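# Move wooden block from bench onto cart floor

## Task

Pick the wooden block up from the bench and put it down lying flat on the floor of the cart, at the cart's handle end next to the profiles. The drop flap must stay open, and anything already in place must still be in place at the finish. At the end the robot must have released the block, hold nothing, have its hands away from the cart and have backed off so that it touches nothing. It must not fall over or be left leaning.

## Robot and tools

ROBOT. An RB-Y1 in a physics simulator: a two-wheeled differential base with rear casters, a folding leg and torso, a head, and two 7-joint arms (left and right), each with a parallel gripper. The base is 0.58 m wide and extends 0.10 m in front of the drive axle and 0.57 m behind it. Turning on the spot sweeps a 0.58 m radius. The wrist camera cases stick out sideways and can collide with things.

FRAMES. All positions are in metres. Base frame: origin on the floor between the drive wheels, x forward, y left, z up. The chest, left_hand and right_hand lines are reported in this frame. A hand point is the midpoint between its finger pads; the fingers point along the hand's -z and close along its x. Reported hand positions can be off, more so at long reach or under load. base_odometry is wheel-count only, relative to the base frame at scene start, with heading in rad (positive = left). Slipping and contact make it unreliable.

TOOL move. Runs one action and returns state plus images. An action is one of these: base and/or joints (optionally with min_time_s or contact_limits); target (optionally with min_time_s); or contact_limits alone. An empty move just reports.
- base: a single velocity command, not a position. {"x_m_s", "turn_rad_s", "for_s"}: forward speed in m/s (0.005 to 0.4 either sign, or 0), left turn rate in rad/s (0.02 to 1.509 either sign, or 0), and duration in s (0.1 to 5). Omitted speeds are 0. It cannot move sideways. The base ramps at 0.4 m/s² (turns 0.5 rad/s²), so distance is roughly speed × for_s, and coasting adds up to 1 s (3.1 s for turns). If |x| + 0.27|turn| exceeds 0.4, both are scaled down. The base does not stop for obstacles.
- joints: absolute targets keyed by joint name, in rad (grippers in m of opening, 0 to 0.1). Ranges: torso_squat_rad 0 to 1.2, torso_shift_rad -0.3 to 0.6, torso_pitch_rad -0.2 to 1.4 (positive bows forward), torso_yaw_rad -1.5 to 1.5 (positive = left; raise both arms out by at least 0.2 rad first). Shoulder pitch ±2.356 (negative swings forward and up). left_shoulder_roll_rad 0 to 3.141 and right_shoulder_roll_rad -3.141 to 0 (outward). Shoulder yaw ±2.094. Elbow -2.617 to 0.01 (negative bends). Forearm roll ±3.141. Wrist pitch -1.57 to 1.919. Hand roll ±2.705. head_pan_rad ±0.523, head_tilt_rad -0.35 to 1.57 (positive looks down). Combined torso limits: squat+shift ≤ 1.52; squat−shift+pitch ≤ 1.57; shift+0.5·pitch−0.4·squat ≤ 0.7; shift+0.3·pitch−0.5·squat ≤ 0.39. Breaking one leaves the torso off_target.
- target: an absolute pose for one hand: side "left"/"right", x, y, z in the base frame (-3 to 3 m), and quat_wxyz in the same form the hand lines print. It is solved once into joint angles, so the hand travels an arc; break long moves into short steps. The arm settles within 10 mm / 2° ("reached") or reports "short" with its error, or "refused" with a reason. It cannot start while another move is running.
- min_time_s (0.1 to 8): the minimum duration for arm, head and torso motions.
- contact_limits: gripper current caps in mA, 200 to 672.5 (default 672.5). They stay in effect until changed. Grip force scales with (limit − 100).
- cameras: head_camera, left_wrist_camera, right_wrist_camera, or all. [] gives none.
- blocking: false returns in about 0.5 s while motion continues. A new move overrides only the parts it names.

OTHER TOOLS. wait(seconds 0 to 10, cameras) lets time pass and reports. stop brakes all running motions (these then report "stopped" and may keep pressing). zoom_image(camera, region [x0,y0,x1,y1], max 504×504 px) magnifies the latest image. read_manual returns licence text only. finished_scene(scene) ends the scene and cannot be undone.

RESULTS. The move line says "done" or the worst status. Statuses: off_target (came to rest away from target, maybe still pushing), time_out, contact_stop (torso only), limit_stop_at_own_body_* (self-collision guard), not_followed (arm-to-arm check withheld the command), torque_fault (10 s freeze), limit_stop_at_motor_heat. An uncommanded stop or a refusal cancels the later calls in the same reply. on_its_own reports unrequested behaviour. motor_effort is wheel load in %, with the peak in brackets; at rest above about 30 means pushing on something. lidar_m lists 12 sectors of 30° each, counter-clockwise starting straight ahead, seen at a height of 0.23 m. Joint torques, external torques, wrist force/torque (uncalibrated, with drifting offsets) and motor temperatures are also reported.

GRASPING. To grip, command an opening at least 0.005 m narrower than the object. Off_target or done are both normal while holding. Each arm carries at most 3 kg; heavy loads held far forward can tip the robot.

AVOID. Dropping the block or releasing it while it moves. Slamming or hard pushing. Arms striking or squeezing each other, including fingers and camera cases; keep the shoulders rolled outward about 0.5 rad when both arms are forward. Driving into furniture, which can spin the wheels and shut off the motors, or catching the upper body on an edge while the base drives on, which can tip the robot. Stretched or loaded arms overheat. Falling, or ending with the leg beyond its limits, fails the task. Finish with the grippers open, the hands withdrawn and the robot clear of everything. Loose objects may occasionally get bumped by the scene.

Each tool is called after ">>>" by a JSON object that holds its "method" and its "body", one argument or row to a line.

## Session

>>> {"method": "move", "body": {

}}

Scene clock: 0.00 s.
Joint torques (N m): no reading
External joint torques (N m): no reading
Motor temperatures (°C): left_arm=[31 28 32 36 35 33 38] | right_arm=[34 31 32 30 36 36 34]
Wrist force (N): no reading
Wrist torque (N m): no reading
Wrist force, peak (N): no reading
base_odometry: x=+0.000 y=+0.000 heading=+0.000
lidar_m: 0.65 0.68 1.56 4.82 1.63 1.14 1.08 1.13 1.47 3.50 0.97 0.70
base_status: not commanded
joint_positions: torso_squat_rad=+0.350 torso_shift_rad=+0.000 torso_pitch_rad=+0.000 torso_yaw_rad=+0.000 left_shoulder_pitch_rad=+0.049 left_shoulder_roll_rad=+0.015 left_shoulder_yaw_rad=+0.041 left_elbow_rad=-0.149 left_forearm_roll_rad=+0.010 left_wrist_pitch_rad=-0.019 left_hand_roll_rad=+0.045 left_gripper_m=+0.099 right_shoulder_pitch_rad=-0.033 right_shoulder_roll_rad=-0.038 right_shoulder_yaw_rad=+0.024 right_elbow_rad=-0.125 right_forearm_roll_rad=-0.047 right_wrist_pitch_rad=+0.032 right_hand_roll_rad=-0.022 right_gripper_m=+0.099 head_pan_rad=+0.000 head_tilt_rad=+0.400
joint_status: not commanded
wheel_motors_off: 0
motor_effort: left_wheel=+0 right_wheel=+0
chest: x=-0.2280 y=+0.0001 z=+1.2475 quat_wxyz=(+1.000, +0.000, +0.000, +0.000) (m; base frame)
left_hand: x=-0.1861 y=+0.2354 z=+0.5638 quat_wxyz=(+0.997, +0.009, -0.062, +0.055) (m; base frame)
right_hand: x=-0.1506 y=-0.2464 z=+0.5666 quat_wxyz=(+0.998, -0.015, -0.063, -0.016) (m; base frame)
pictures: head_camera, left_wrist_camera, right_wrist_camera

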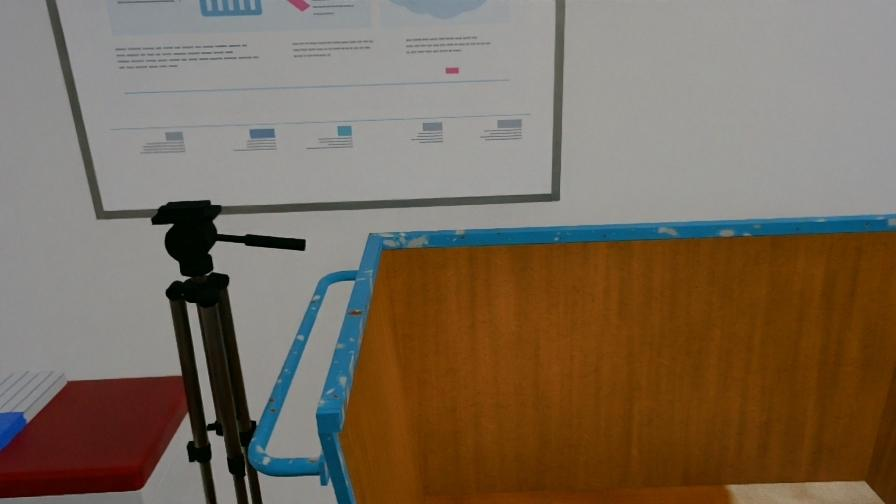

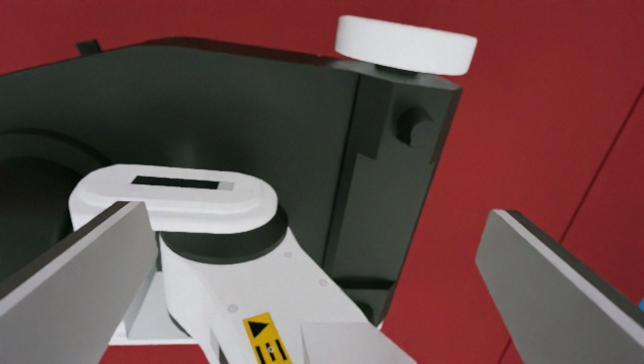

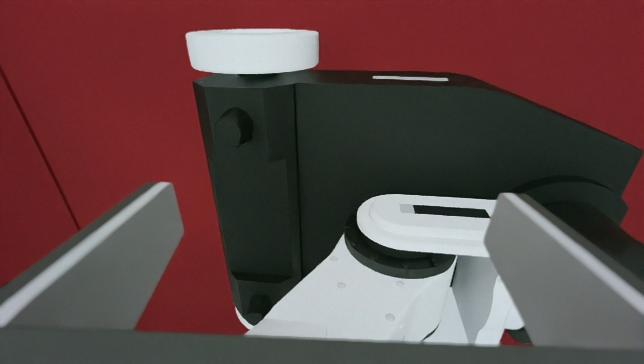

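>>> {"method": "move", "body": {
  "joints": {"head_tilt_rad": 0.8},
  "cameras": ["head_camera"]
}}

>>> {"method": "move", "body": {
  "joints": {"head_tilt_rad": 0.7, "head_pan_rad": 0.52},
  "cameras": ["head_camera"]
}}

>>> {"method": "move", "body": {
  "joints": {"head_tilt_rad": 0.7, "head_pan_rad": -0.52},
  "cameras": ["head_camera"]
}}

Scene clock: 2.63 s.
Joint torques (N m): left_arm=[-0.95 -0.01 0.68 0.23 -0.12 -0.49 -0.01] | right_arm=[-2.05 -0.76 -0.26 0.04 -0.01 -0.31 -0.11]
External joint torques (N m): left_arm=[-0.32 -0.67 0.64 0.21 -0.12 -0.14 0] | right_arm=[0.21 0.73 -0.21 0.35 -0.05 -0.02 -0.12]
Motor temperatures (°C): left_arm=[31 28 32 36 35 33 38] | right_arm=[34 31 32 30 36 36 34]
Wrist force (N): left_arm=[0.0 1.6 -7.1] | right_arm=[-2.0 1.1 -4.8]
Wrist torque (N m): left_arm=[-0.35 0.10 0.11] | right_arm=[-0.09 -0.08 -0.07]
Wrist force, peak (N): left_arm=[-0.2 1.9 -8.4] | right_arm=[-2.1 1.2 -5.4]
move: done
base_odometry: x=+0.000 y=+0.000 heading=+0.000
lidar_m: 0.65 0.67 1.56 4.83 1.62 1.13 1.08 1.11 1.48 3.51 0.98 0.69
base_status: not commanded
joint_positions: torso_squat_rad=+0.350 torso_shift_rad=+0.000 torso_pitch_rad=+0.000 torso_yaw_rad=+0.000 left_shoulder_pitch_rad=+0.049 left_shoulder_roll_rad=+0.015 left_shoulder_yaw_rad=+0.041 left_elbow_rad=-0.149 left_forearm_roll_rad=+0.010 left_wrist_pitch_rad=-0.019 left_hand_roll_rad=+0.045 left_gripper_m=+0.099 right_shoulder_pitch_rad=-0.033 right_shoulder_roll_rad=-0.038 right_shoulder_yaw_rad=+0.024 right_elbow_rad=-0.125 right_forearm_roll_rad=-0.047 right_wrist_pitch_rad=+0.032 right_hand_roll_rad=-0.022 right_gripper_m=+0.099 head_pan_rad=+0.000 head_tilt_rad=+0.800
joint_status: all done
wheel_motors_off: 0
motor_effort: left_wheel=+0(1) right_wheel=-2(2)
chest: x=-0.2280 y=+0.0001 z=+1.2475 quat_wxyz=(+1.000, +0.000, +0.000, +0.000) (m; base frame)
left_hand: x=-0.1861 y=+0.2354 z=+0.5638 quat_wxyz=(+0.997, +0.009, -0.062, +0.055) (m; base frame)
right_hand: x=-0.1506 y=-0.2464 z=+0.5666 quat_wxyz=(+0.998, -0.015, -0.063, -0.016) (m; base frame)
pictures: head_camera
camera_calibration:
head_camera: T_world_to_cam=[[-0.00443635, -0.999504, -0.0311766, 0.0434261], [-0.676342, 0.0259634, -0.73613, 0.977865], [0.736575, 0.0178203, -0.676122, 1.07557], [0, 0, 0, 1]] pos_world=[-0.130674, -0.00115112, 1.44841]

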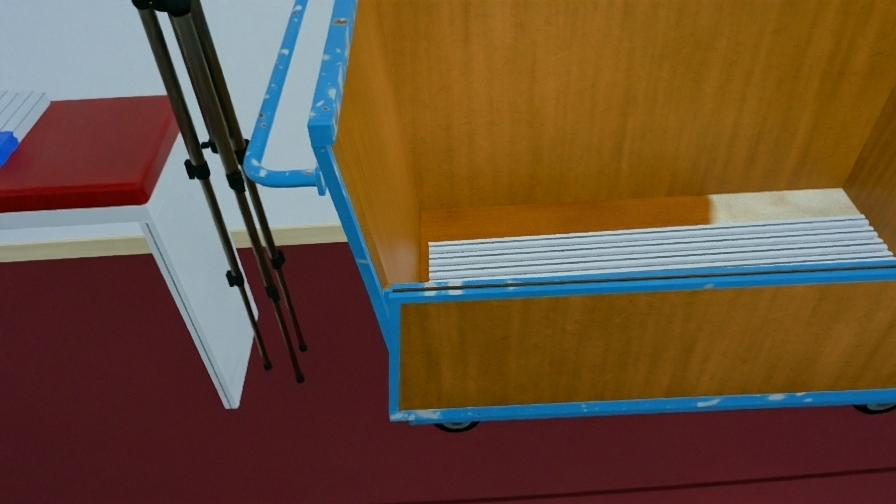

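Scene clock: 3.63 s.
Joint torques (N m): left_arm=[-0.88 -0.3 0.5 0 -0.02 -0.6 0.01] | right_arm=[-1.9 -0.65 -0.88 0.1 -0.08 -0.1 -0.07]
External joint torques (N m): left_arm=[-0.26 -0.97 0.46 -0.01 -0.03 -0.25 0.02] | right_arm=[0.35 0.84 -0.83 0.41 -0.12 0.19 -0.07]
Motor temperatures (°C): left_arm=[31 28 32 36 35 33 38] | right_arm=[34 31 32 30 36 36 34]
Wrist force (N): left_arm=[0.0 1.6 -7.3] | right_arm=[-2.0 0.6 -4.5]
Wrist torque (N m): left_arm=[-0.29 0.16 0.05] | right_arm=[-0.07 -0.09 -0.09]
Wrist force, peak (N): left_arm=[0.0 2.0 -8.1] | right_arm=[-1.6 1.5 -5.6]
move: done
base_odometry: x=+0.000 y=+0.000 heading=+0.000
lidar_m: 0.65 0.67 1.55 4.84 1.61 1.13 1.07 1.13 1.48 3.51 0.99 0.69
base_status: not commanded
joint_positions: torso_squat_rad=+0.350 torso_shift_rad=+0.000 torso_pitch_rad=+0.000 torso_yaw_rad=+0.000 left_shoulder_pitch_rad=+0.049 left_shoulder_roll_rad=+0.015 left_shoulder_yaw_rad=+0.041 left_elbow_rad=-0.149 left_forearm_roll_rad=+0.010 left_wrist_pitch_rad=-0.019 left_hand_roll_rad=+0.045 left_gripper_m=+0.099 right_shoulder_pitch_rad=-0.033 right_shoulder_roll_rad=-0.038 right_shoulder_yaw_rad=+0.024 right_elbow_rad=-0.125 right_forearm_roll_rad=-0.047 right_wrist_pitch_rad=+0.032 right_hand_roll_rad=-0.022 right_gripper_m=+0.099 head_pan_rad=+0.520 head_tilt_rad=+0.700
joint_status: all done
wheel_motors_off: 0
motor_effort: left_wheel=+1(1) right_wheel=+1(2)
chest: x=-0.2280 y=+0.0001 z=+1.2475 quat_wxyz=(+1.000, +0.000, +0.000, +0.000) (m; base frame)
left_hand: x=-0.1861 y=+0.2354 z=+0.5638 quat_wxyz=(+0.997, +0.009, -0.062, +0.055) (m; base frame)
right_hand: x=-0.1506 y=-0.2464 z=+0.5666 quat_wxyz=(+0.998, -0.015, -0.063, -0.016) (m; base frame)
pictures: head_camera
camera_calibration:
head_camera: T_world_to_cam=[[0.495443, -0.868071, -0.0314483, 0.146782], [-0.533229, -0.275356, -0.799904, 1.09972], [0.685714, 0.413076, -0.599304, 0.953836], [0, 0, 0, 1]] pos_world=[-0.14038, 0.0362239, 1.45592]

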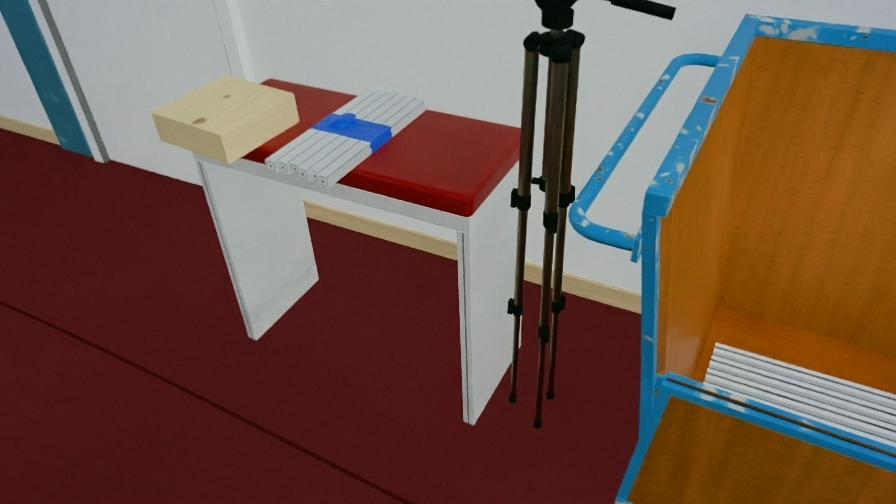

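Scene clock: 5.00 s.
Joint torques (N m): left_arm=[-0.6 -0.22 0.62 -0.07 -0.05 -0.53 -0.06] | right_arm=[-1.92 -1 -0.61 -0.03 -0.09 -0.28 -0.04]
External joint torques (N m): left_arm=[0.03 -0.88 0.58 -0.08 -0.05 -0.18 -0.05] | right_arm=[0.33 0.49 -0.56 0.28 -0.13 0.01 -0.05]
Motor temperatures (°C): left_arm=[31 28 32 36 35 33 38] | right_arm=[34 31 32 30 36 36 34]
Wrist force (N): left_arm=[0.1 1.4 -7.9] | right_arm=[-1.3 0.9 -5.0]
Wrist torque (N m): left_arm=[-0.34 0.17 0.08] | right_arm=[-0.08 -0.03 -0.09]
Wrist force, peak (N): left_arm=[0.3 1.8 -8.5] | right_arm=[-2.0 1.0 -5.6]
move: done
base_odometry: x=+0.000 y=+0.000 heading=+0.000
lidar_m: 0.65 0.68 1.56 4.82 1.62 1.14 1.08 1.12 1.47 3.52 0.98 0.68
base_status: not commanded
joint_positions: torso_squat_rad=+0.350 torso_shift_rad=+0.000 torso_pitch_rad=+0.000 torso_yaw_rad=+0.000 left_shoulder_pitch_rad=+0.049 left_shoulder_roll_rad=+0.015 left_shoulder_yaw_rad=+0.041 left_elbow_rad=-0.149 left_forearm_roll_rad=+0.010 left_wrist_pitch_rad=-0.019 left_hand_roll_rad=+0.045 left_gripper_m=+0.099 right_shoulder_pitch_rad=-0.033 right_shoulder_roll_rad=-0.038 right_shoulder_yaw_rad=+0.024 right_elbow_rad=-0.125 right_forearm_roll_rad=-0.047 right_wrist_pitch_rad=+0.032 right_hand_roll_rad=-0.022 right_gripper_m=+0.099 head_pan_rad=-0.520 head_tilt_rad=+0.700
joint_status: all done
wheel_motors_off: 0
motor_effort: left_wheel=+1(1) right_wheel=+0(2)
chest: x=-0.2280 y=+0.0001 z=+1.2475 quat_wxyz=(+1.000, +0.000, +0.000, +0.000) (m; base frame)
left_hand: x=-0.1861 y=+0.2354 z=+0.5638 quat_wxyz=(+0.997, +0.009, -0.062, +0.055) (m; base frame)
right_hand: x=-0.1506 y=-0.2464 z=+0.5666 quat_wxyz=(+0.998, -0.015, -0.063, -0.016) (m; base frame)
pictures: head_camera
camera_calibration:
head_camera: T_world_to_cam=[[-0.497734, -0.866759, -0.031459, -0.057845], [-0.507354, 0.320382, -0.799967, 1.10502], [0.703457, -0.38221, -0.599219, 0.957513], [0, 0, 0, 1]] pos_world=[-0.141724, -0.0381954, 1.45592]

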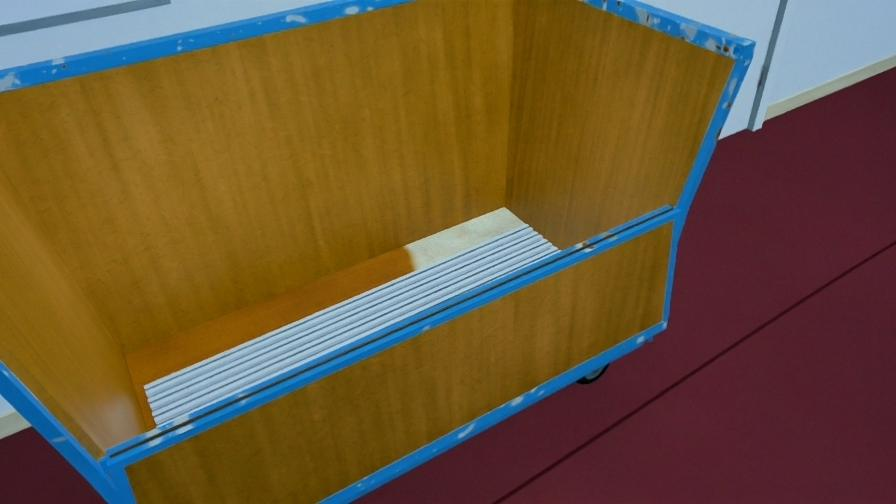

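>>> {"method": "move", "body": {
  "joints": {"head_tilt_rad": 0.6, "head_pan_rad": 0.52},
  "cameras": ["head_camera"]
}}

>>> {"method": "zoom_image", "body": {
  "camera": "head_camera",
  "region": [120, 100, 440, 280]
}}

>>> {"method": "move", "body": {
  "joints": {"torso_squat_rad": 0.0, "head_tilt_rad": 0.9, "head_pan_rad": 0.0},
  "cameras": ["head_camera"]
}}

>>> {"method": "zoom_image", "body": {
  "camera": "head_camera",
  "region": [300, 0, 800, 280]
}}

Scene clock: 13.87 s.
Joint torques (N m): left_arm=[-0.86 -0.3 0.99 -0.01 0 -0.57 -0.01] | right_arm=[-2.31 -0.64 -0.14 0.01 -0.13 -0.21 -0.05]
External joint torques (N m): left_arm=[-0.23 -0.97 0.95 -0.03 -0.01 -0.21 0] | right_arm=[-0.06 0.85 -0.09 0.32 -0.17 0.08 -0.06]
Motor temperatures (°C): left_arm=[31 28 32 36 35 33 38] | right_arm=[34 31 32 30 36 36 34]
Wrist force (N): left_arm=[-0.3 1.2 -8.0] | right_arm=[-1.5 0.7 -5.2]
Wrist torque (N m): left_arm=[-0.25 0.09 0.06] | right_arm=[-0.06 -0.01 -0.07]
Wrist force, peak (N): left_arm=[0.0 1.5 -8.4] | right_arm=[-1.8 1.2 -5.5]
move: done
base_odometry: x=+0.000 y=+0.000 heading=+0.000
lidar_m: 0.65 0.68 1.56 4.84 1.63 1.13 1.07 1.13 1.47 3.52 0.99 0.69
base_status: not commanded
joint_positions: torso_squat_rad=+0.350 torso_shift_rad=+0.000 torso_pitch_rad=+0.000 torso_yaw_rad=+0.000 left_shoulder_pitch_rad=+0.049 left_shoulder_roll_rad=+0.015 left_shoulder_yaw_rad=+0.041 left_elbow_rad=-0.149 left_forearm_roll_rad=+0.010 left_wrist_pitch_rad=-0.019 left_hand_roll_rad=+0.045 left_gripper_m=+0.099 right_shoulder_pitch_rad=-0.033 right_shoulder_roll_rad=-0.038 right_shoulder_yaw_rad=+0.024 right_elbow_rad=-0.125 right_forearm_roll_rad=-0.047 right_wrist_pitch_rad=+0.032 right_hand_roll_rad=-0.022 right_gripper_m=+0.099 head_pan_rad=+0.520 head_tilt_rad=+0.600
joint_status: all done
wheel_motors_off: 0
motor_effort: left_wheel=+1(1) right_wheel=+2(2)
chest: x=-0.2280 y=+0.0001 z=+1.2475 quat_wxyz=(+1.000, +0.000, +0.000, +0.000) (m; base frame)
left_hand: x=-0.1861 y=+0.2354 z=+0.5638 quat_wxyz=(+0.997, +0.009, -0.062, +0.055) (m; base frame)
right_hand: x=-0.1506 y=-0.2464 z=+0.5666 quat_wxyz=(+0.998, -0.015, -0.063, -0.016) (m; base frame)
pictures: head_camera
camera_calibration:
head_camera: T_world_to_cam=[[0.498214, -0.866483, -0.0314471, 0.147286], [-0.46132, -0.234194, -0.855767, 1.19539], [0.734143, 0.440863, -0.516405, 0.843793], [0, 0, 0, 1]] pos_world=[-0.141388, 0.0355768, 1.46335]

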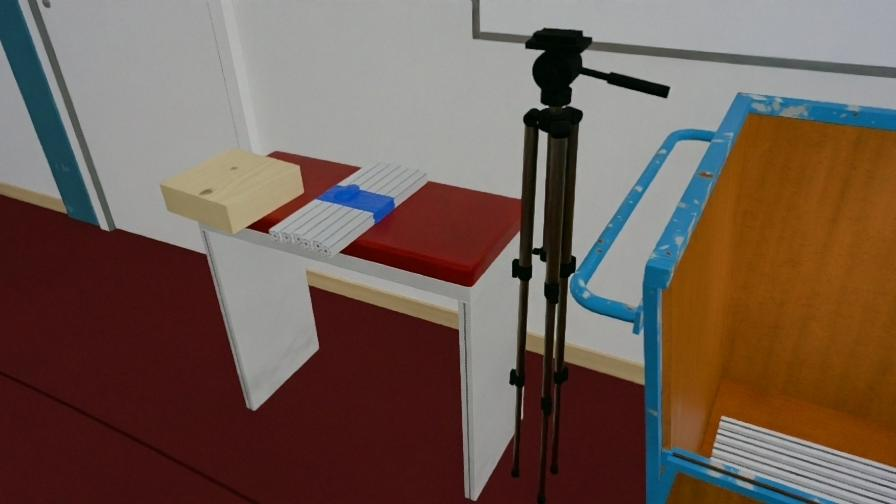

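Scaled by 1.575 from the camera's 896x504 image, which has a finer 1280x720 frame.

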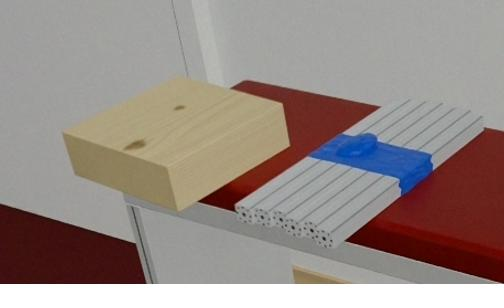

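Scene clock: 15.83 s.
Joint torques (N m): left_arm=[-0.88 -0.18 0.78 0 -0.08 -0.65 0.01] | right_arm=[-2.17 -0.69 -0.95 -0.06 -0.05 -0.19 0.11]
External joint torques (N m): left_arm=[-0.25 -0.84 0.74 -0.01 -0.08 -0.3 0.02] | right_arm=[0.08 0.8 -0.91 0.24 -0.09 0.1 0.11]
Motor temperatures (°C): left_arm=[31 28 32 36 35 33 38] | right_arm=[34 31 32 30 36 36 34]
Wrist force (N): left_arm=[0.1 0.5 -7.7] | right_arm=[-1.6 1.0 -4.9]
Wrist torque (N m): left_arm=[-0.22 0.17 0.09] | right_arm=[-0.07 -0.04 -0.07]
Wrist force, peak (N): left_arm=[-0.5 1.4 -8.5] | right_arm=[-2.3 1.5 -5.3]
move: done
base_odometry: x=+0.000 y=+0.000 heading=+0.000
lidar_m: 0.65 0.67 1.57 4.84 1.63 1.15 1.07 1.11 1.48 3.51 0.98 0.69
base_status: not commanded
joint_positions: torso_squat_rad=+0.000 torso_shift_rad=+0.000 torso_pitch_rad=+0.000 torso_yaw_rad=+0.000 left_shoulder_pitch_rad=+0.049 left_shoulder_roll_rad=+0.015 left_shoulder_yaw_rad=+0.041 left_elbow_rad=-0.149 left_forearm_roll_rad=+0.010 left_wrist_pitch_rad=-0.019 left_hand_roll_rad=+0.045 left_gripper_m=+0.099 right_shoulder_pitch_rad=-0.033 right_shoulder_roll_rad=-0.038 right_shoulder_yaw_rad=+0.024 right_elbow_rad=-0.125 right_forearm_roll_rad=-0.047 right_wrist_pitch_rad=+0.032 right_hand_roll_rad=-0.022 right_gripper_m=+0.099 head_pan_rad=+0.000 head_tilt_rad=+0.900
joint_status: all done
wheel_motors_off: 0
motor_effort: left_wheel=+1(1) right_wheel=+0(2)
chest: x=-0.2279 y=+0.0001 z=+1.2899 quat_wxyz=(+1.000, +0.000, +0.000, +0.000) (m; base frame)
left_hand: x=-0.1862 y=+0.2354 z=+0.6063 quat_wxyz=(+0.997, +0.009, -0.062, +0.055) (m; base frame)
right_hand: x=-0.1506 y=-0.2464 z=+0.6091 quat_wxyz=(+0.998, -0.015, -0.062, -0.016) (m; base frame)
pictures: head_camera
camera_calibration:
head_camera: T_world_to_cam=[[-0.00752982, -0.999504, -0.0305719, 0.0432109], [-0.746573, 0.0259585, -0.664797, 0.88839], [0.665261, 0.0178183, -0.746399, 1.19423], [0, 0, 0, 1]] pos_world=[-0.130904, -0.00115113, 1.48329]

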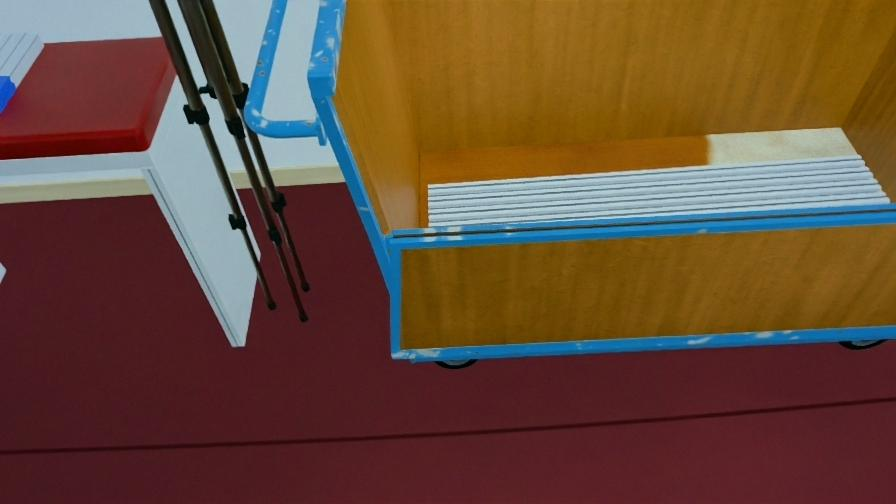

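Scaled by 1.008 from the camera's 896x504 image, which has a finer 1280x720 frame.

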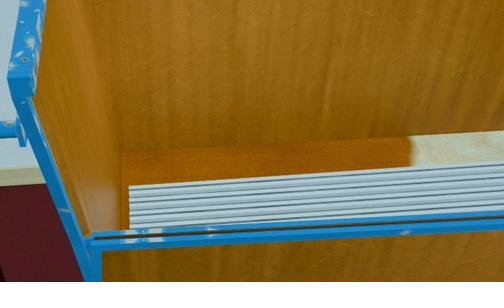

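>>> {"method": "move", "body": {
  "joints": {"torso_pitch_rad": 0.7, "head_tilt_rad": 0.5},
  "cameras": ["head_camera"]
}}

Scene clock: 24.13 s.
Joint torques (N m): left_arm=[14.74 0 0.73 7.2 -0.09 0.79 0.03] | right_arm=[15.92 -0.19 -0.97 7.04 -0.25 1.15 -0.06]
External joint torques (N m): left_arm=[-2.53 -0.8 0.53 0.24 -0.09 -0.2 0] | right_arm=[0.27 0.78 -0.69 0.72 -0.12 0.16 -0.03]
Motor temperatures (°C): left_arm=[31 28 32 36 35 33 38] | right_arm=[34 31 32 30 36 36 34]
Wrist force (N): left_arm=[4.5 0.2 -6.7] | right_arm=[2.8 0.9 -4.3]
Wrist torque (N m): left_arm=[-0.17 0.43 0.08] | right_arm=[-0.06 0.23 -0.07]
Wrist force, peak (N): left_arm=[4.5 0.4 -7.5] | right_arm=[-1.5 1.5 -5.5]
move: done
base_odometry: x=+0.000 y=+0.000 heading=+0.000
lidar_m: 0.66 0.66 1.55 4.82 1.62 1.14 1.07 1.13 1.47 3.50 0.98 0.70
base_status: not commanded
joint_positions: torso_squat_rad=+0.000 torso_shift_rad=+0.000 torso_pitch_rad=+0.700 torso_yaw_rad=+0.000 left_shoulder_pitch_rad=+0.049 left_shoulder_roll_rad=+0.015 left_shoulder_yaw_rad=+0.041 left_elbow_rad=-0.149 left_forearm_roll_rad=+0.010 left_wrist_pitch_rad=-0.019 left_hand_roll_rad=+0.045 left_gripper_m=+0.099 right_shoulder_pitch_rad=-0.033 right_shoulder_roll_rad=-0.038 right_shoulder_yaw_rad=+0.024 right_elbow_rad=-0.125 right_forearm_roll_rad=-0.047 right_wrist_pitch_rad=+0.032 right_hand_roll_rad=-0.022 right_gripper_m=+0.099 head_pan_rad=+0.000 head_tilt_rad=+0.500
joint_status: all done
wheel_motors_off: 0
motor_effort: left_wheel=+0(2) right_wheel=+0(3)
chest: x=-0.0287 y=+0.0001 z=+1.2172 quat_wxyz=(+0.939, +0.000, +0.343, +0.000) (m; base frame)
left_hand: x=-0.4371 y=+0.2354 z=+0.6673 quat_wxyz=(+0.957, +0.027, +0.284, +0.049) (m; base frame)
right_hand: x=-0.4081 y=-0.2464 z=+0.6465 quat_wxyz=(+0.959, -0.020, +0.283, -0.010) (m; base frame)
pictures: head_camera
camera_calibration:
head_camera: T_world_to_cam=[[-0.0162279, -0.999504, -0.0269863, 0.0377029], [-0.909625, 0.0259632, -0.414619, 0.72028], [0.415114, 0.017819, -0.909595, 1.12995], [0, 0, 0, 1]] pos_world=[0.18674, -0.00115111, 1.32745]

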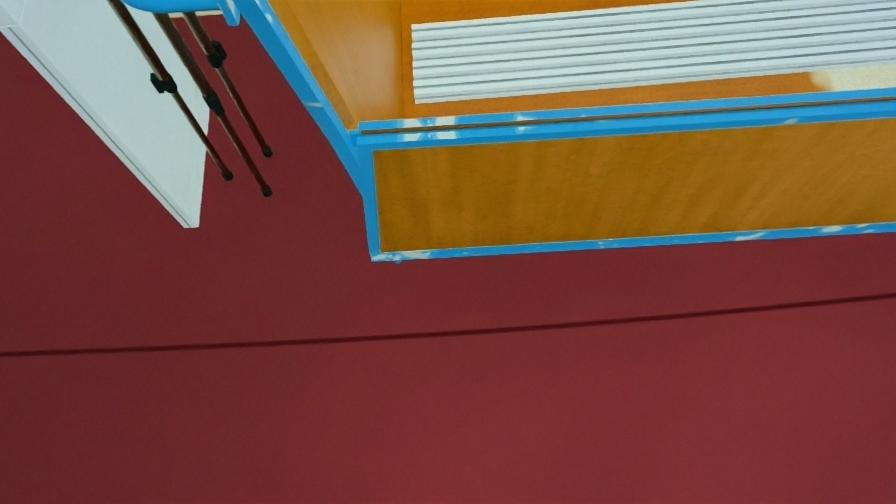

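>>> {"method": "move", "body": {
  "joints": {"torso_pitch_rad": 0.0, "torso_squat_rad": 0.35, "head_tilt_rad": 0.6},
  "base": {"turn_rad_s": 0.785, "for_s": 2.0},
  "cameras": ["head_camera"]
}}

>>> {"method": "move", "body": {
  "base": {"x_m_s": 0.4, "for_s": 3.7},
  "cameras": ["head_camera"]
}}

Scene clock: 48.60 s.
Joint torques (N m): left_arm=[-1.16 -0.36 0.91 0.09 -0.14 -0.54 0.06] | right_arm=[-2.19 -0.56 -0.88 0.14 -0.11 -0.18 -0.04]
External joint torques (N m): left_arm=[-0.53 -1.03 0.87 0.07 -0.14 -0.19 0.07] | right_arm=[0.06 0.93 -0.83 0.45 -0.15 0.11 -0.05]
Motor temperatures (°C): left_arm=[31 28 32 36 35 33 38] | right_arm=[35 31 32 31 36 36 34]
Wrist force (N): left_arm=[-0.2 1.2 -7.2] | right_arm=[-1.8 1.0 -4.6]
Wrist torque (N m): left_arm=[-0.32 0.13 0.10] | right_arm=[-0.09 -0.05 -0.08]
Wrist force, peak (N): left_arm=[4.9 0.3 -7.4] | right_arm=[-1.1 1.2 -5.6]
move: done
base_odometry: x=+0.000 y=+0.000 heading=+1.569
lidar_m: 4.98 1.61 1.13 1.07 1.11 1.46 3.62 0.99 0.70 0.67 1.01 1.55
base_status: done (sent for 2 of 2 s)
joint_positions: torso_squat_rad=+0.350 torso_shift_rad=+0.000 torso_pitch_rad=+0.000 torso_yaw_rad=+0.000 left_shoulder_pitch_rad=+0.049 left_shoulder_roll_rad=+0.015 left_shoulder_yaw_rad=+0.041 left_elbow_rad=-0.149 left_forearm_roll_rad=+0.010 left_wrist_pitch_rad=-0.019 left_hand_roll_rad=+0.045 left_gripper_m=+0.099 right_shoulder_pitch_rad=-0.033 right_shoulder_roll_rad=-0.038 right_shoulder_yaw_rad=+0.024 right_elbow_rad=-0.125 right_forearm_roll_rad=-0.047 right_wrist_pitch_rad=+0.032 right_hand_roll_rad=-0.022 right_gripper_m=+0.099 head_pan_rad=+0.000 head_tilt_rad=+0.600
joint_status: all done
wheel_motors_off: 0
motor_effort: left_wheel=+6(37) right_wheel=+19(43)
chest: x=-0.2280 y=+0.0001 z=+1.2475 quat_wxyz=(+1.000, +0.000, +0.000, +0.000) (m; base frame)
left_hand: x=-0.1862 y=+0.2354 z=+0.5638 quat_wxyz=(+0.997, +0.009, -0.062, +0.055) (m; base frame)
right_hand: x=-0.1506 y=-0.2464 z=+0.5666 quat_wxyz=(+0.998, -0.015, -0.063, -0.016) (m; base frame)
pictures: head_camera
camera_calibration:
head_camera: T_world_to_cam=[[0.00184679, -0.999504, -0.0314345, 0.0449936], [-0.516616, 0.0259612, -0.855823, 1.184], [0.856215, 0.0178201, -0.516312, 0.868926], [0, 0, 0, 1]] pos_world=[-0.132398, -0.00125112, 1.46335]

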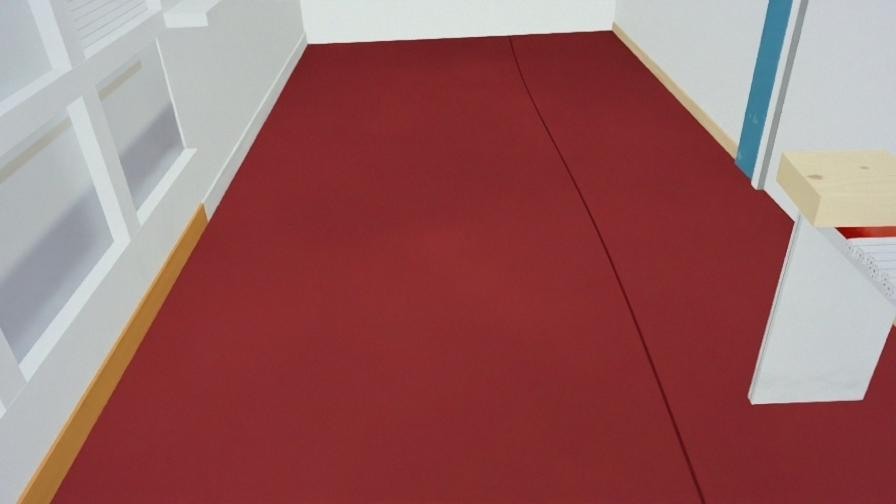

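Scene clock: 53.67 s.
Joint torques (N m): left_arm=[-0.37 -0.08 0.88 0.09 -0.01 -0.62 -0.12] | right_arm=[-2.23 -0.73 -0.61 0.07 -0.17 -0.24 -0.07]
External joint torques (N m): left_arm=[0.26 -0.74 0.84 0.08 -0.01 -0.27 -0.11] | right_arm=[0.02 0.76 -0.56 0.38 -0.2 0.05 -0.08]
Motor temperatures (°C): left_arm=[31 28 32 36 35 33 38] | right_arm=[35 31 32 31 36 36 34]
Wrist force (N): left_arm=[0.1 1.2 -7.5] | right_arm=[-1.4 1.4 -5.0]
Wrist torque (N m): left_arm=[-0.27 0.17 0.08] | right_arm=[-0.14 -0.03 -0.06]
Wrist force, peak (N): left_arm=[0.3 1.9 -8.5] | right_arm=[-2.4 1.0 -5.4]
move: done
base_odometry: x=+0.001 y=+1.480 heading=+1.571
lidar_m: 4.14 1.72 1.21 1.14 1.18 1.56 3.83 1.22 1.22 0.83 1.44 1.91
base_status: done (sent for 3.7 of 3.7 s)
joint_positions: torso_squat_rad=+0.350 torso_shift_rad=+0.000 torso_pitch_rad=+0.000 torso_yaw_rad=+0.000 left_shoulder_pitch_rad=+0.049 left_shoulder_roll_rad=+0.015 left_shoulder_yaw_rad=+0.041 left_elbow_rad=-0.149 left_forearm_roll_rad=+0.010 left_wrist_pitch_rad=-0.019 left_hand_roll_rad=+0.045 left_gripper_m=+0.099 right_shoulder_pitch_rad=-0.033 right_shoulder_roll_rad=-0.038 right_shoulder_yaw_rad=+0.024 right_elbow_rad=-0.125 right_forearm_roll_rad=-0.047 right_wrist_pitch_rad=+0.032 right_hand_roll_rad=-0.022 right_gripper_m=+0.099 head_pan_rad=+0.000 head_tilt_rad=+0.600
joint_status: not commanded
wheel_motors_off: 0
motor_effort: left_wheel=+16(48) right_wheel=-15(48)
chest: x=-0.2280 y=+0.0001 z=+1.2475 quat_wxyz=(+1.000, +0.000, +0.000, +0.000) (m; base frame)
left_hand: x=-0.1861 y=+0.2354 z=+0.5639 quat_wxyz=(+0.997, +0.009, -0.062, +0.055) (m; base frame)
right_hand: x=-0.1505 y=-0.2464 z=+0.5666 quat_wxyz=(+0.998, -0.015, -0.062, -0.016) (m; base frame)
pictures: head_camera
camera_calibration:
head_camera: T_world_to_cam=[[0.00184319, -0.999504, -0.0314327, 0.0449903], [-0.516689, 0.02596, -0.85578, 1.18398], [0.856171, 0.0178183, -0.516385, 0.868942], [0, 0, 0, 1]] pos_world=[-0.132298, -0.00125112, 1.46335]

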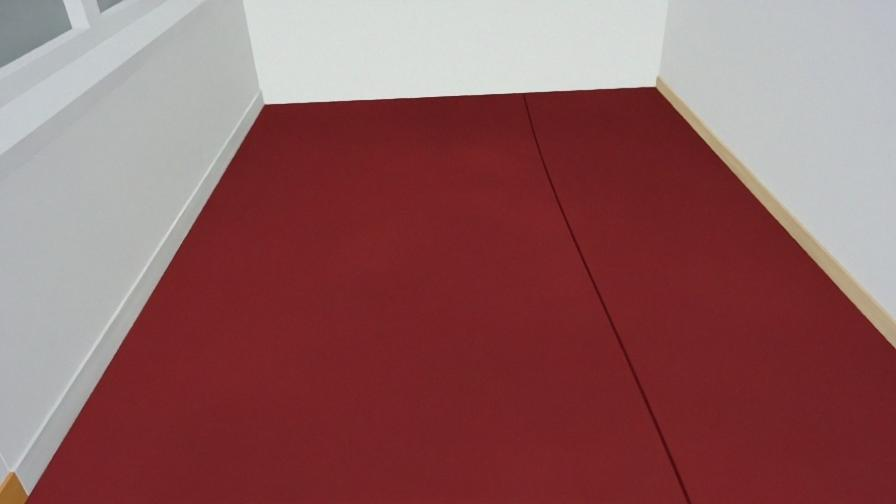

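>>> {"method": "move", "body": {
  "base": {"turn_rad_s": -0.785, "for_s": 2.0},
  "joints": {"head_tilt_rad": 0.8, "torso_squat_rad": 0.5},
  "cameras": ["head_camera"]
}}

>>> {"method": "zoom_image", "body": {
  "camera": "head_camera",
  "region": [400, 0, 896, 504]
}}

Scene clock: 58.67 s.
Joint torques (N m): left_arm=[-0.98 -0.3 0.71 0.18 0.13 -0.56 -0.01] | right_arm=[-1.84 -0.7 -0.62 0.25 -0.03 -0.28 -0.04]
External joint torques (N m): left_arm=[-0.35 -0.96 0.67 0.16 0.12 -0.21 0] | right_arm=[0.42 0.8 -0.57 0.56 -0.07 0.01 -0.05]
Motor temperatures (°C): left_arm=[31 28 32 36 35 33 38] | right_arm=[35 31 32 31 36 36 34]
Wrist force (N): left_arm=[-0.1 0.9 -7.9] | right_arm=[-1.5 1.0 -4.7]
Wrist torque (N m): left_arm=[-0.22 0.14 0.06] | right_arm=[-0.08 -0.05 -0.10]
Wrist force, peak (N): left_arm=[0.1 1.7 -8.2] | right_arm=[-2.1 1.2 -5.5]
move: done
base_odometry: x=+0.001 y=+1.480 heading=+0.001
lidar_m: 0.81 1.45 1.88 4.15 1.72 1.21 1.13 1.19 1.57 3.71 1.21 1.18
base_status: done (sent for 2 of 2 s)
joint_positions: torso_squat_rad=+0.500 torso_shift_rad=+0.000 torso_pitch_rad=+0.000 torso_yaw_rad=+0.000 left_shoulder_pitch_rad=+0.049 left_shoulder_roll_rad=+0.015 left_shoulder_yaw_rad=+0.041 left_elbow_rad=-0.149 left_forearm_roll_rad=+0.010 left_wrist_pitch_rad=-0.019 left_hand_roll_rad=+0.045 left_gripper_m=+0.099 right_shoulder_pitch_rad=-0.033 right_shoulder_roll_rad=-0.038 right_shoulder_yaw_rad=+0.024 right_elbow_rad=-0.125 right_forearm_roll_rad=-0.047 right_wrist_pitch_rad=+0.032 right_hand_roll_rad=-0.022 right_gripper_m=+0.099 head_pan_rad=+0.000 head_tilt_rad=+0.800
joint_status: all done
wheel_motors_off: 0
motor_effort: left_wheel=+22(43) right_wheel=+4(51)
chest: x=-0.2281 y=+0.0001 z=+1.2042 quat_wxyz=(+1.000, +0.000, +0.000, +0.000) (m; base frame)
left_hand: x=-0.1861 y=+0.2354 z=+0.5206 quat_wxyz=(+0.997, +0.009, -0.062, +0.055) (m; base frame)
right_hand: x=-0.1505 y=-0.2464 z=+0.5234 quat_wxyz=(+0.998, -0.015, -0.063, -0.016) (m; base frame)
pictures: head_camera
camera_calibration:
head_camera: T_world_to_cam=[[-0.00443198, -0.999504, -0.0311771, 0.0419801], [-0.676238, 0.0259633, -0.736226, 0.946146], [0.73667, 0.0178202, -0.676017, 1.0463], [0, 0, 0, 1]] pos_world=[-0.130773, -0.00125112, 1.4052]

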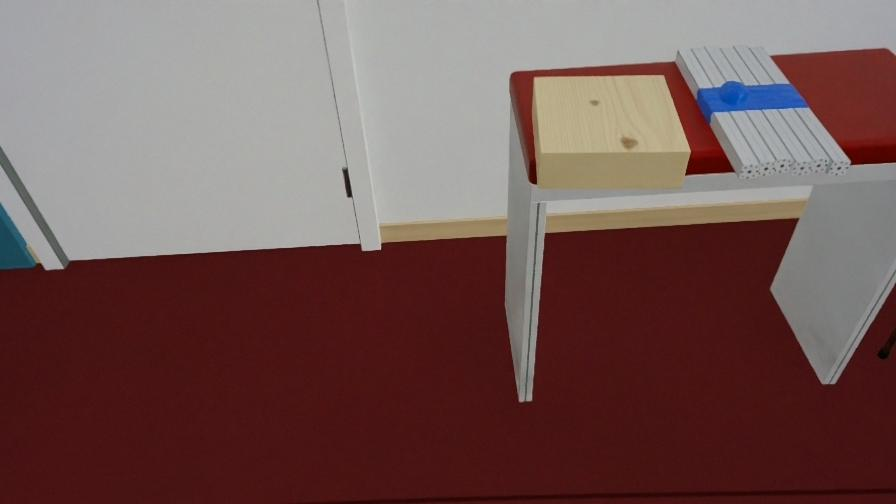

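Scaled by 1.000.

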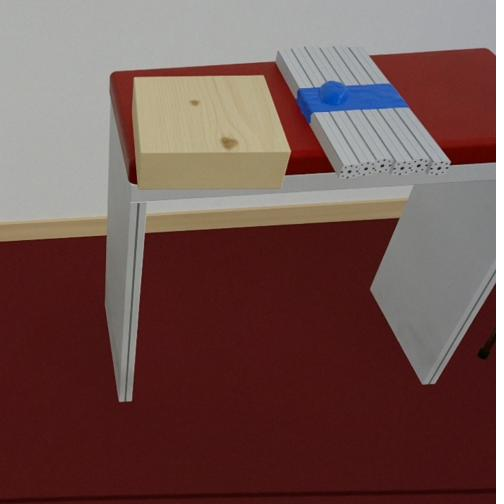

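>>> {"method": "move", "body": {
  "joints": {"torso_squat_rad": 0.8, "torso_pitch_rad": 0.3, "head_tilt_rad": 0.7, "head_pan_rad": -0.3, "right_elbow_rad": -1.6, "right_shoulder_roll_rad": -0.2, "right_shoulder_pitch_rad": 0.5},
  "cameras": []
}}

>>> {"method": "move", "body": {
  "target": {"side":"right","x":0.30,"y":-0.26,"z":0.75,"quat_wxyz":[0.7071,0,-0.7071,0]},
  "cameras": ["head_camera","right_wrist_camera"]
}}

Scene clock: 70.93 s.
Joint torques (N m): left_arm=[6.29 -0.14 0.93 3.43 -0.07 0.02 0.02] | right_arm=[6.83 -4.44 -3.07 -7.11 0.01 -1.25 -0.07]
External joint torques (N m): left_arm=[-1.25 -0.91 0.82 0.23 -0.07 -0.22 0.01] | right_arm=[1.35 0 -0.3 -0.82 -0.16 0.11 -0.1]
Motor temperatures (°C): left_arm=[31 28 32 36 35 33 38] | right_arm=[34 31 32 30 36 36 34]
Wrist force (N): left_arm=[2.1 1.2 -7.5] | right_arm=[-5.2 1.7 -2.8]
Wrist torque (N m): left_arm=[-0.32 0.26 0.06] | right_arm=[-0.14 -0.24 -0.08]
Wrist force, peak (N): left_arm=[1.9 1.1 -8.2] | right_arm=[-5.8 2.1 -3.2]
move: done
base_odometry: x=+0.001 y=+1.480 heading=+0.001
lidar_m: 0.81 1.44 1.88 4.14 1.70 1.20 1.13 1.19 1.57 3.73 1.23 1.19
base_status: not commanded
joint_positions: torso_squat_rad=+0.800 torso_shift_rad=+0.000 torso_pitch_rad=+0.300 torso_yaw_rad=+0.000 left_shoulder_pitch_rad=+0.049 left_shoulder_roll_rad=+0.015 left_shoulder_yaw_rad=+0.041 left_elbow_rad=-0.149 left_forearm_roll_rad=+0.010 left_wrist_pitch_rad=-0.019 left_hand_roll_rad=+0.045 left_gripper_m=+0.099 right_shoulder_pitch_rad=+0.500 right_shoulder_roll_rad=-0.200 right_shoulder_yaw_rad=+0.024 right_elbow_rad=-1.600 right_forearm_roll_rad=-0.047 right_wrist_pitch_rad=+0.032 right_hand_roll_rad=-0.022 right_gripper_m=+0.099 head_pan_rad=-0.300 head_tilt_rad=+0.700
joint_status: all done
wheel_motors_off: 0
motor_effort: left_wheel=+20(23) right_wheel=+3(8)
chest: x=-0.1365 y=+0.0001 z=+1.0638 quat_wxyz=(+0.989, +0.000, +0.149, +0.000) (m; base frame)
left_hand: x=-0.2986 y=+0.2354 z=+0.3983 quat_wxyz=(+0.995, +0.017, +0.088, +0.053) (m; base frame)
right_hand: x=+0.0400 y=-0.3395 z=+0.5737 quat_wxyz=(+0.921, -0.082, -0.381, +0.014) (m; base frame)
pictures: none
No camera images: "cameras" was empty.

Scene clock: 72.10 s.
Joint torques (N m): left_arm=[6.11 -0.13 0.73 3.41 -0.08 0.01 -0.02] | right_arm=[-3.95 -1.53 -3.1 -9.34 -0.15 -1.85 0.03]
External joint torques (N m): left_arm=[-1.44 -0.9 0.62 0.2 -0.09 -0.23 -0.03] | right_arm=[0.98 1.3 -1.58 -0.27 -0.36 0.05 -0.02]
Motor temperatures (°C): left_arm=[31 28 32 36 35 33 38] | right_arm=[34 31 32 31 36 36 34]
Wrist force (N): left_arm=[2.4 1.0 -7.4] | right_arm=[-7.0 0.6 1.2]
Wrist torque (N m): left_arm=[-0.29 0.32 0.06] | right_arm=[-0.14 -0.38 -0.10]
Wrist force, peak (N): left_arm=[2.4 1.0 -8.8] | right_arm=[-7.3 2.2 -2.5]
move: done
base_odometry: x=+0.001 y=+1.480 heading=+0.001
lidar_m: 0.81 1.44 1.89 4.16 1.74 1.20 1.13 1.17 1.57 3.73 1.22 1.20
base_status: not commanded
joint_positions: torso_squat_rad=+0.800 torso_shift_rad=+0.000 torso_pitch_rad=+0.300 torso_yaw_rad=+0.000 left_shoulder_pitch_rad=+0.049 left_shoulder_roll_rad=+0.015 left_shoulder_yaw_rad=+0.041 left_elbow_rad=-0.149 left_forearm_roll_rad=+0.010 left_wrist_pitch_rad=-0.019 left_hand_roll_rad=+0.045 left_gripper_m=+0.099 right_shoulder_pitch_rad=-0.016 right_shoulder_roll_rad=-0.126 right_shoulder_yaw_rad=-0.002 right_elbow_rad=-1.498 right_forearm_roll_rad=-0.108 right_wrist_pitch_rad=-0.357 right_hand_roll_rad=-0.019 right_gripper_m=+0.099 head_pan_rad=-0.300 head_tilt_rad=+0.700
joint_status: all done
wheel_motors_off: 0
motor_effort: left_wheel=+21(22) right_wheel=+1(6)
chest: x=-0.1365 y=+0.0001 z=+1.0638 quat_wxyz=(+0.989, +0.000, +0.149, +0.000) (m; base frame)
left_hand: x=-0.2986 y=+0.2354 z=+0.3983 quat_wxyz=(+0.995, +0.017, +0.088, +0.053) (m; base frame)
right_hand: x=+0.2998 y=-0.2596 z=+0.7505 quat_wxyz=(+0.707, +0.000, -0.707, +0.000) (m; base frame)
right_hand_status: reached (checked arc, planned for 0.8 s): 1 mm and 0.0 deg off.
pictures: head_camera, right_wrist_camera
camera_calibration:
head_camera: T_world_to_cam=[[-0.292677, -0.95448, 0.0575149, -0.0891662], [-0.776214, 0.202027, -0.597224, 0.753416], [0.558419, -0.219438, -0.800009, 0.975434], [0, 0, 0, 1]] pos_world=[0.0140145, -0.0232708, 1.23544]
right_wrist_camera: T_world_to_cam=[[0.0262405, -0.0286901, -0.999244, 0.733324], [-0.507272, 0.860946, -0.0380405, 0.431222], [0.861386, 0.507887, 0.00803797, -0.0602164], [0, 0, 0, 1]] pos_world=[0.251374, -0.319637, 0.749657]

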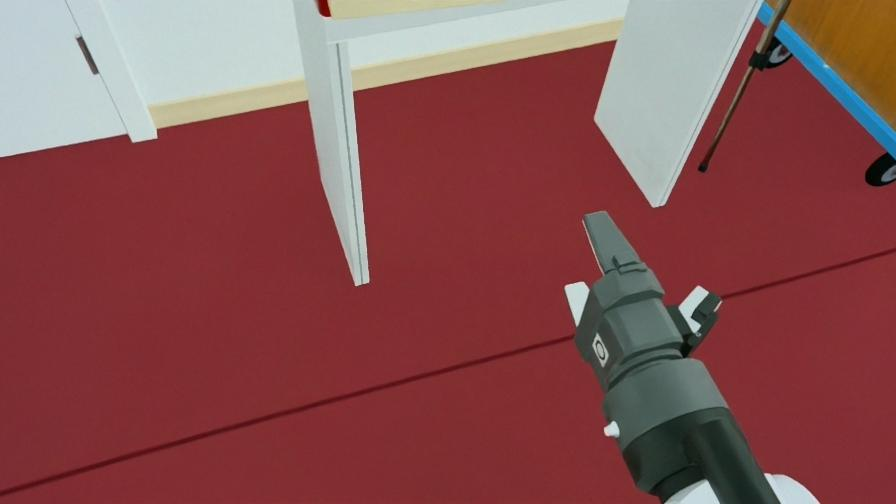

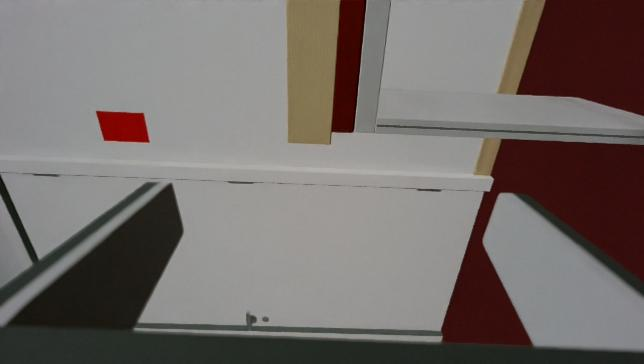

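>>> {"method": "move", "body": {
  "base": {"x_m_s": 0.2, "for_s": 1.8},
  "joints": {"head_tilt_rad": 0.5},
  "cameras": ["head_camera","right_wrist_camera"]
}}

>>> {"method": "zoom_image", "body": {
  "camera": "head_camera",
  "region": [250, 0, 750, 300]
}}

Scene clock: 81.50 s.
Joint torques (N m): left_arm=[6.76 -0.35 1.18 3.38 -0.16 0.05 0.15] | right_arm=[-4.65 -1.87 -3.56 -9.85 -0.06 -1.93 0.06]
External joint torques (N m): left_arm=[-0.79 -1.12 1.06 0.18 -0.16 -0.19 0.14] | right_arm=[0.27 0.96 -2.04 -0.79 -0.27 -0.04 0.01]
Motor temperatures (°C): left_arm=[31 28 32 36 35 33 38] | right_arm=[34 30 32 31 36 36 34]
Wrist force (N): left_arm=[2.2 1.4 -7.8] | right_arm=[-7.0 0.9 0.8]
Wrist torque (N m): left_arm=[-0.34 0.29 0.09] | right_arm=[-0.19 -0.37 -0.13]
Wrist force, peak (N): left_arm=[2.3 1.2 -8.4] | right_arm=[-7.9 1.2 1.3]
move: done
base_odometry: x=+0.361 y=+1.480 heading=+0.001
lidar_m: 0.47 1.05 1.41 3.47 2.27 1.58 1.50 1.55 2.05 1.33 0.97 0.48
base_status: done (sent for 1.8 of 1.8 s)
joint_positions: torso_squat_rad=+0.800 torso_shift_rad=+0.000 torso_pitch_rad=+0.300 torso_yaw_rad=+0.000 left_shoulder_pitch_rad=+0.049 left_shoulder_roll_rad=+0.015 left_shoulder_yaw_rad=+0.041 left_elbow_rad=-0.149 left_forearm_roll_rad=+0.010 left_wrist_pitch_rad=-0.019 left_hand_roll_rad=+0.045 left_gripper_m=+0.099 right_shoulder_pitch_rad=-0.016 right_shoulder_roll_rad=-0.126 right_shoulder_yaw_rad=-0.002 right_elbow_rad=-1.498 right_forearm_roll_rad=-0.108 right_wrist_pitch_rad=-0.357 right_hand_roll_rad=-0.019 right_gripper_m=+0.099 head_pan_rad=-0.300 head_tilt_rad=+0.500
joint_status: all done
wheel_motors_off: 0
motor_effort: left_wheel=-7(48) right_wheel=+9(42)
chest: x=-0.1365 y=+0.0001 z=+1.0638 quat_wxyz=(+0.989, +0.000, +0.149, +0.000) (m; base frame)
left_hand: x=-0.2986 y=+0.2354 z=+0.3983 quat_wxyz=(+0.995, +0.017, +0.088, +0.053) (m; base frame)
right_hand: x=+0.2996 y=-0.2597 z=+0.7503 quat_wxyz=(+0.707, +0.000, -0.707, +0.000) (m; base frame)
pictures: head_camera, right_wrist_camera
camera_calibration:
head_camera: T_world_to_cam=[[-0.286764, -0.956352, 0.0561917, -0.0871781], [-0.650859, 0.15145, -0.743939, 0.943686], [0.702957, -0.249908, -0.665881, 0.816098], [0, 0, 0, 1]] pos_world=[0.0155248, -0.0223451, 1.25037]
right_wrist_camera: T_world_to_cam=[[0.0257892, -0.028719, -0.999255, 0.733237], [-0.507174, 0.861013, -0.0378352, 0.431006], [0.861458, 0.507772, 0.00763935, -0.0598829], [0, 0, 0, 1]] pos_world=[0.251272, -0.319637, 0.749456]

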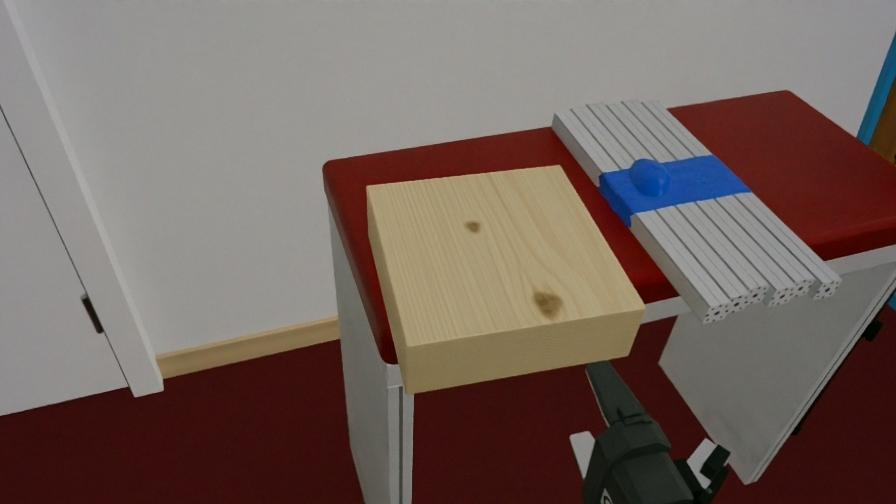

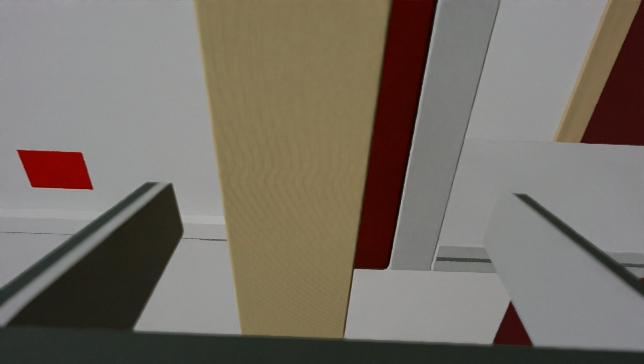

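Scaled by 1.008 from the camera's 896x504 image, which has a finer 1280x720 frame.

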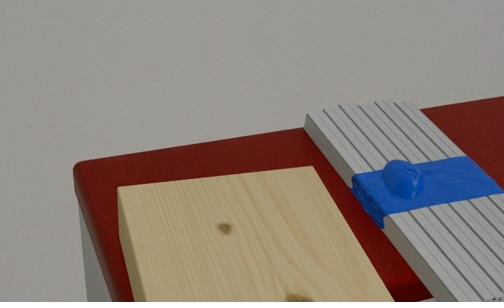

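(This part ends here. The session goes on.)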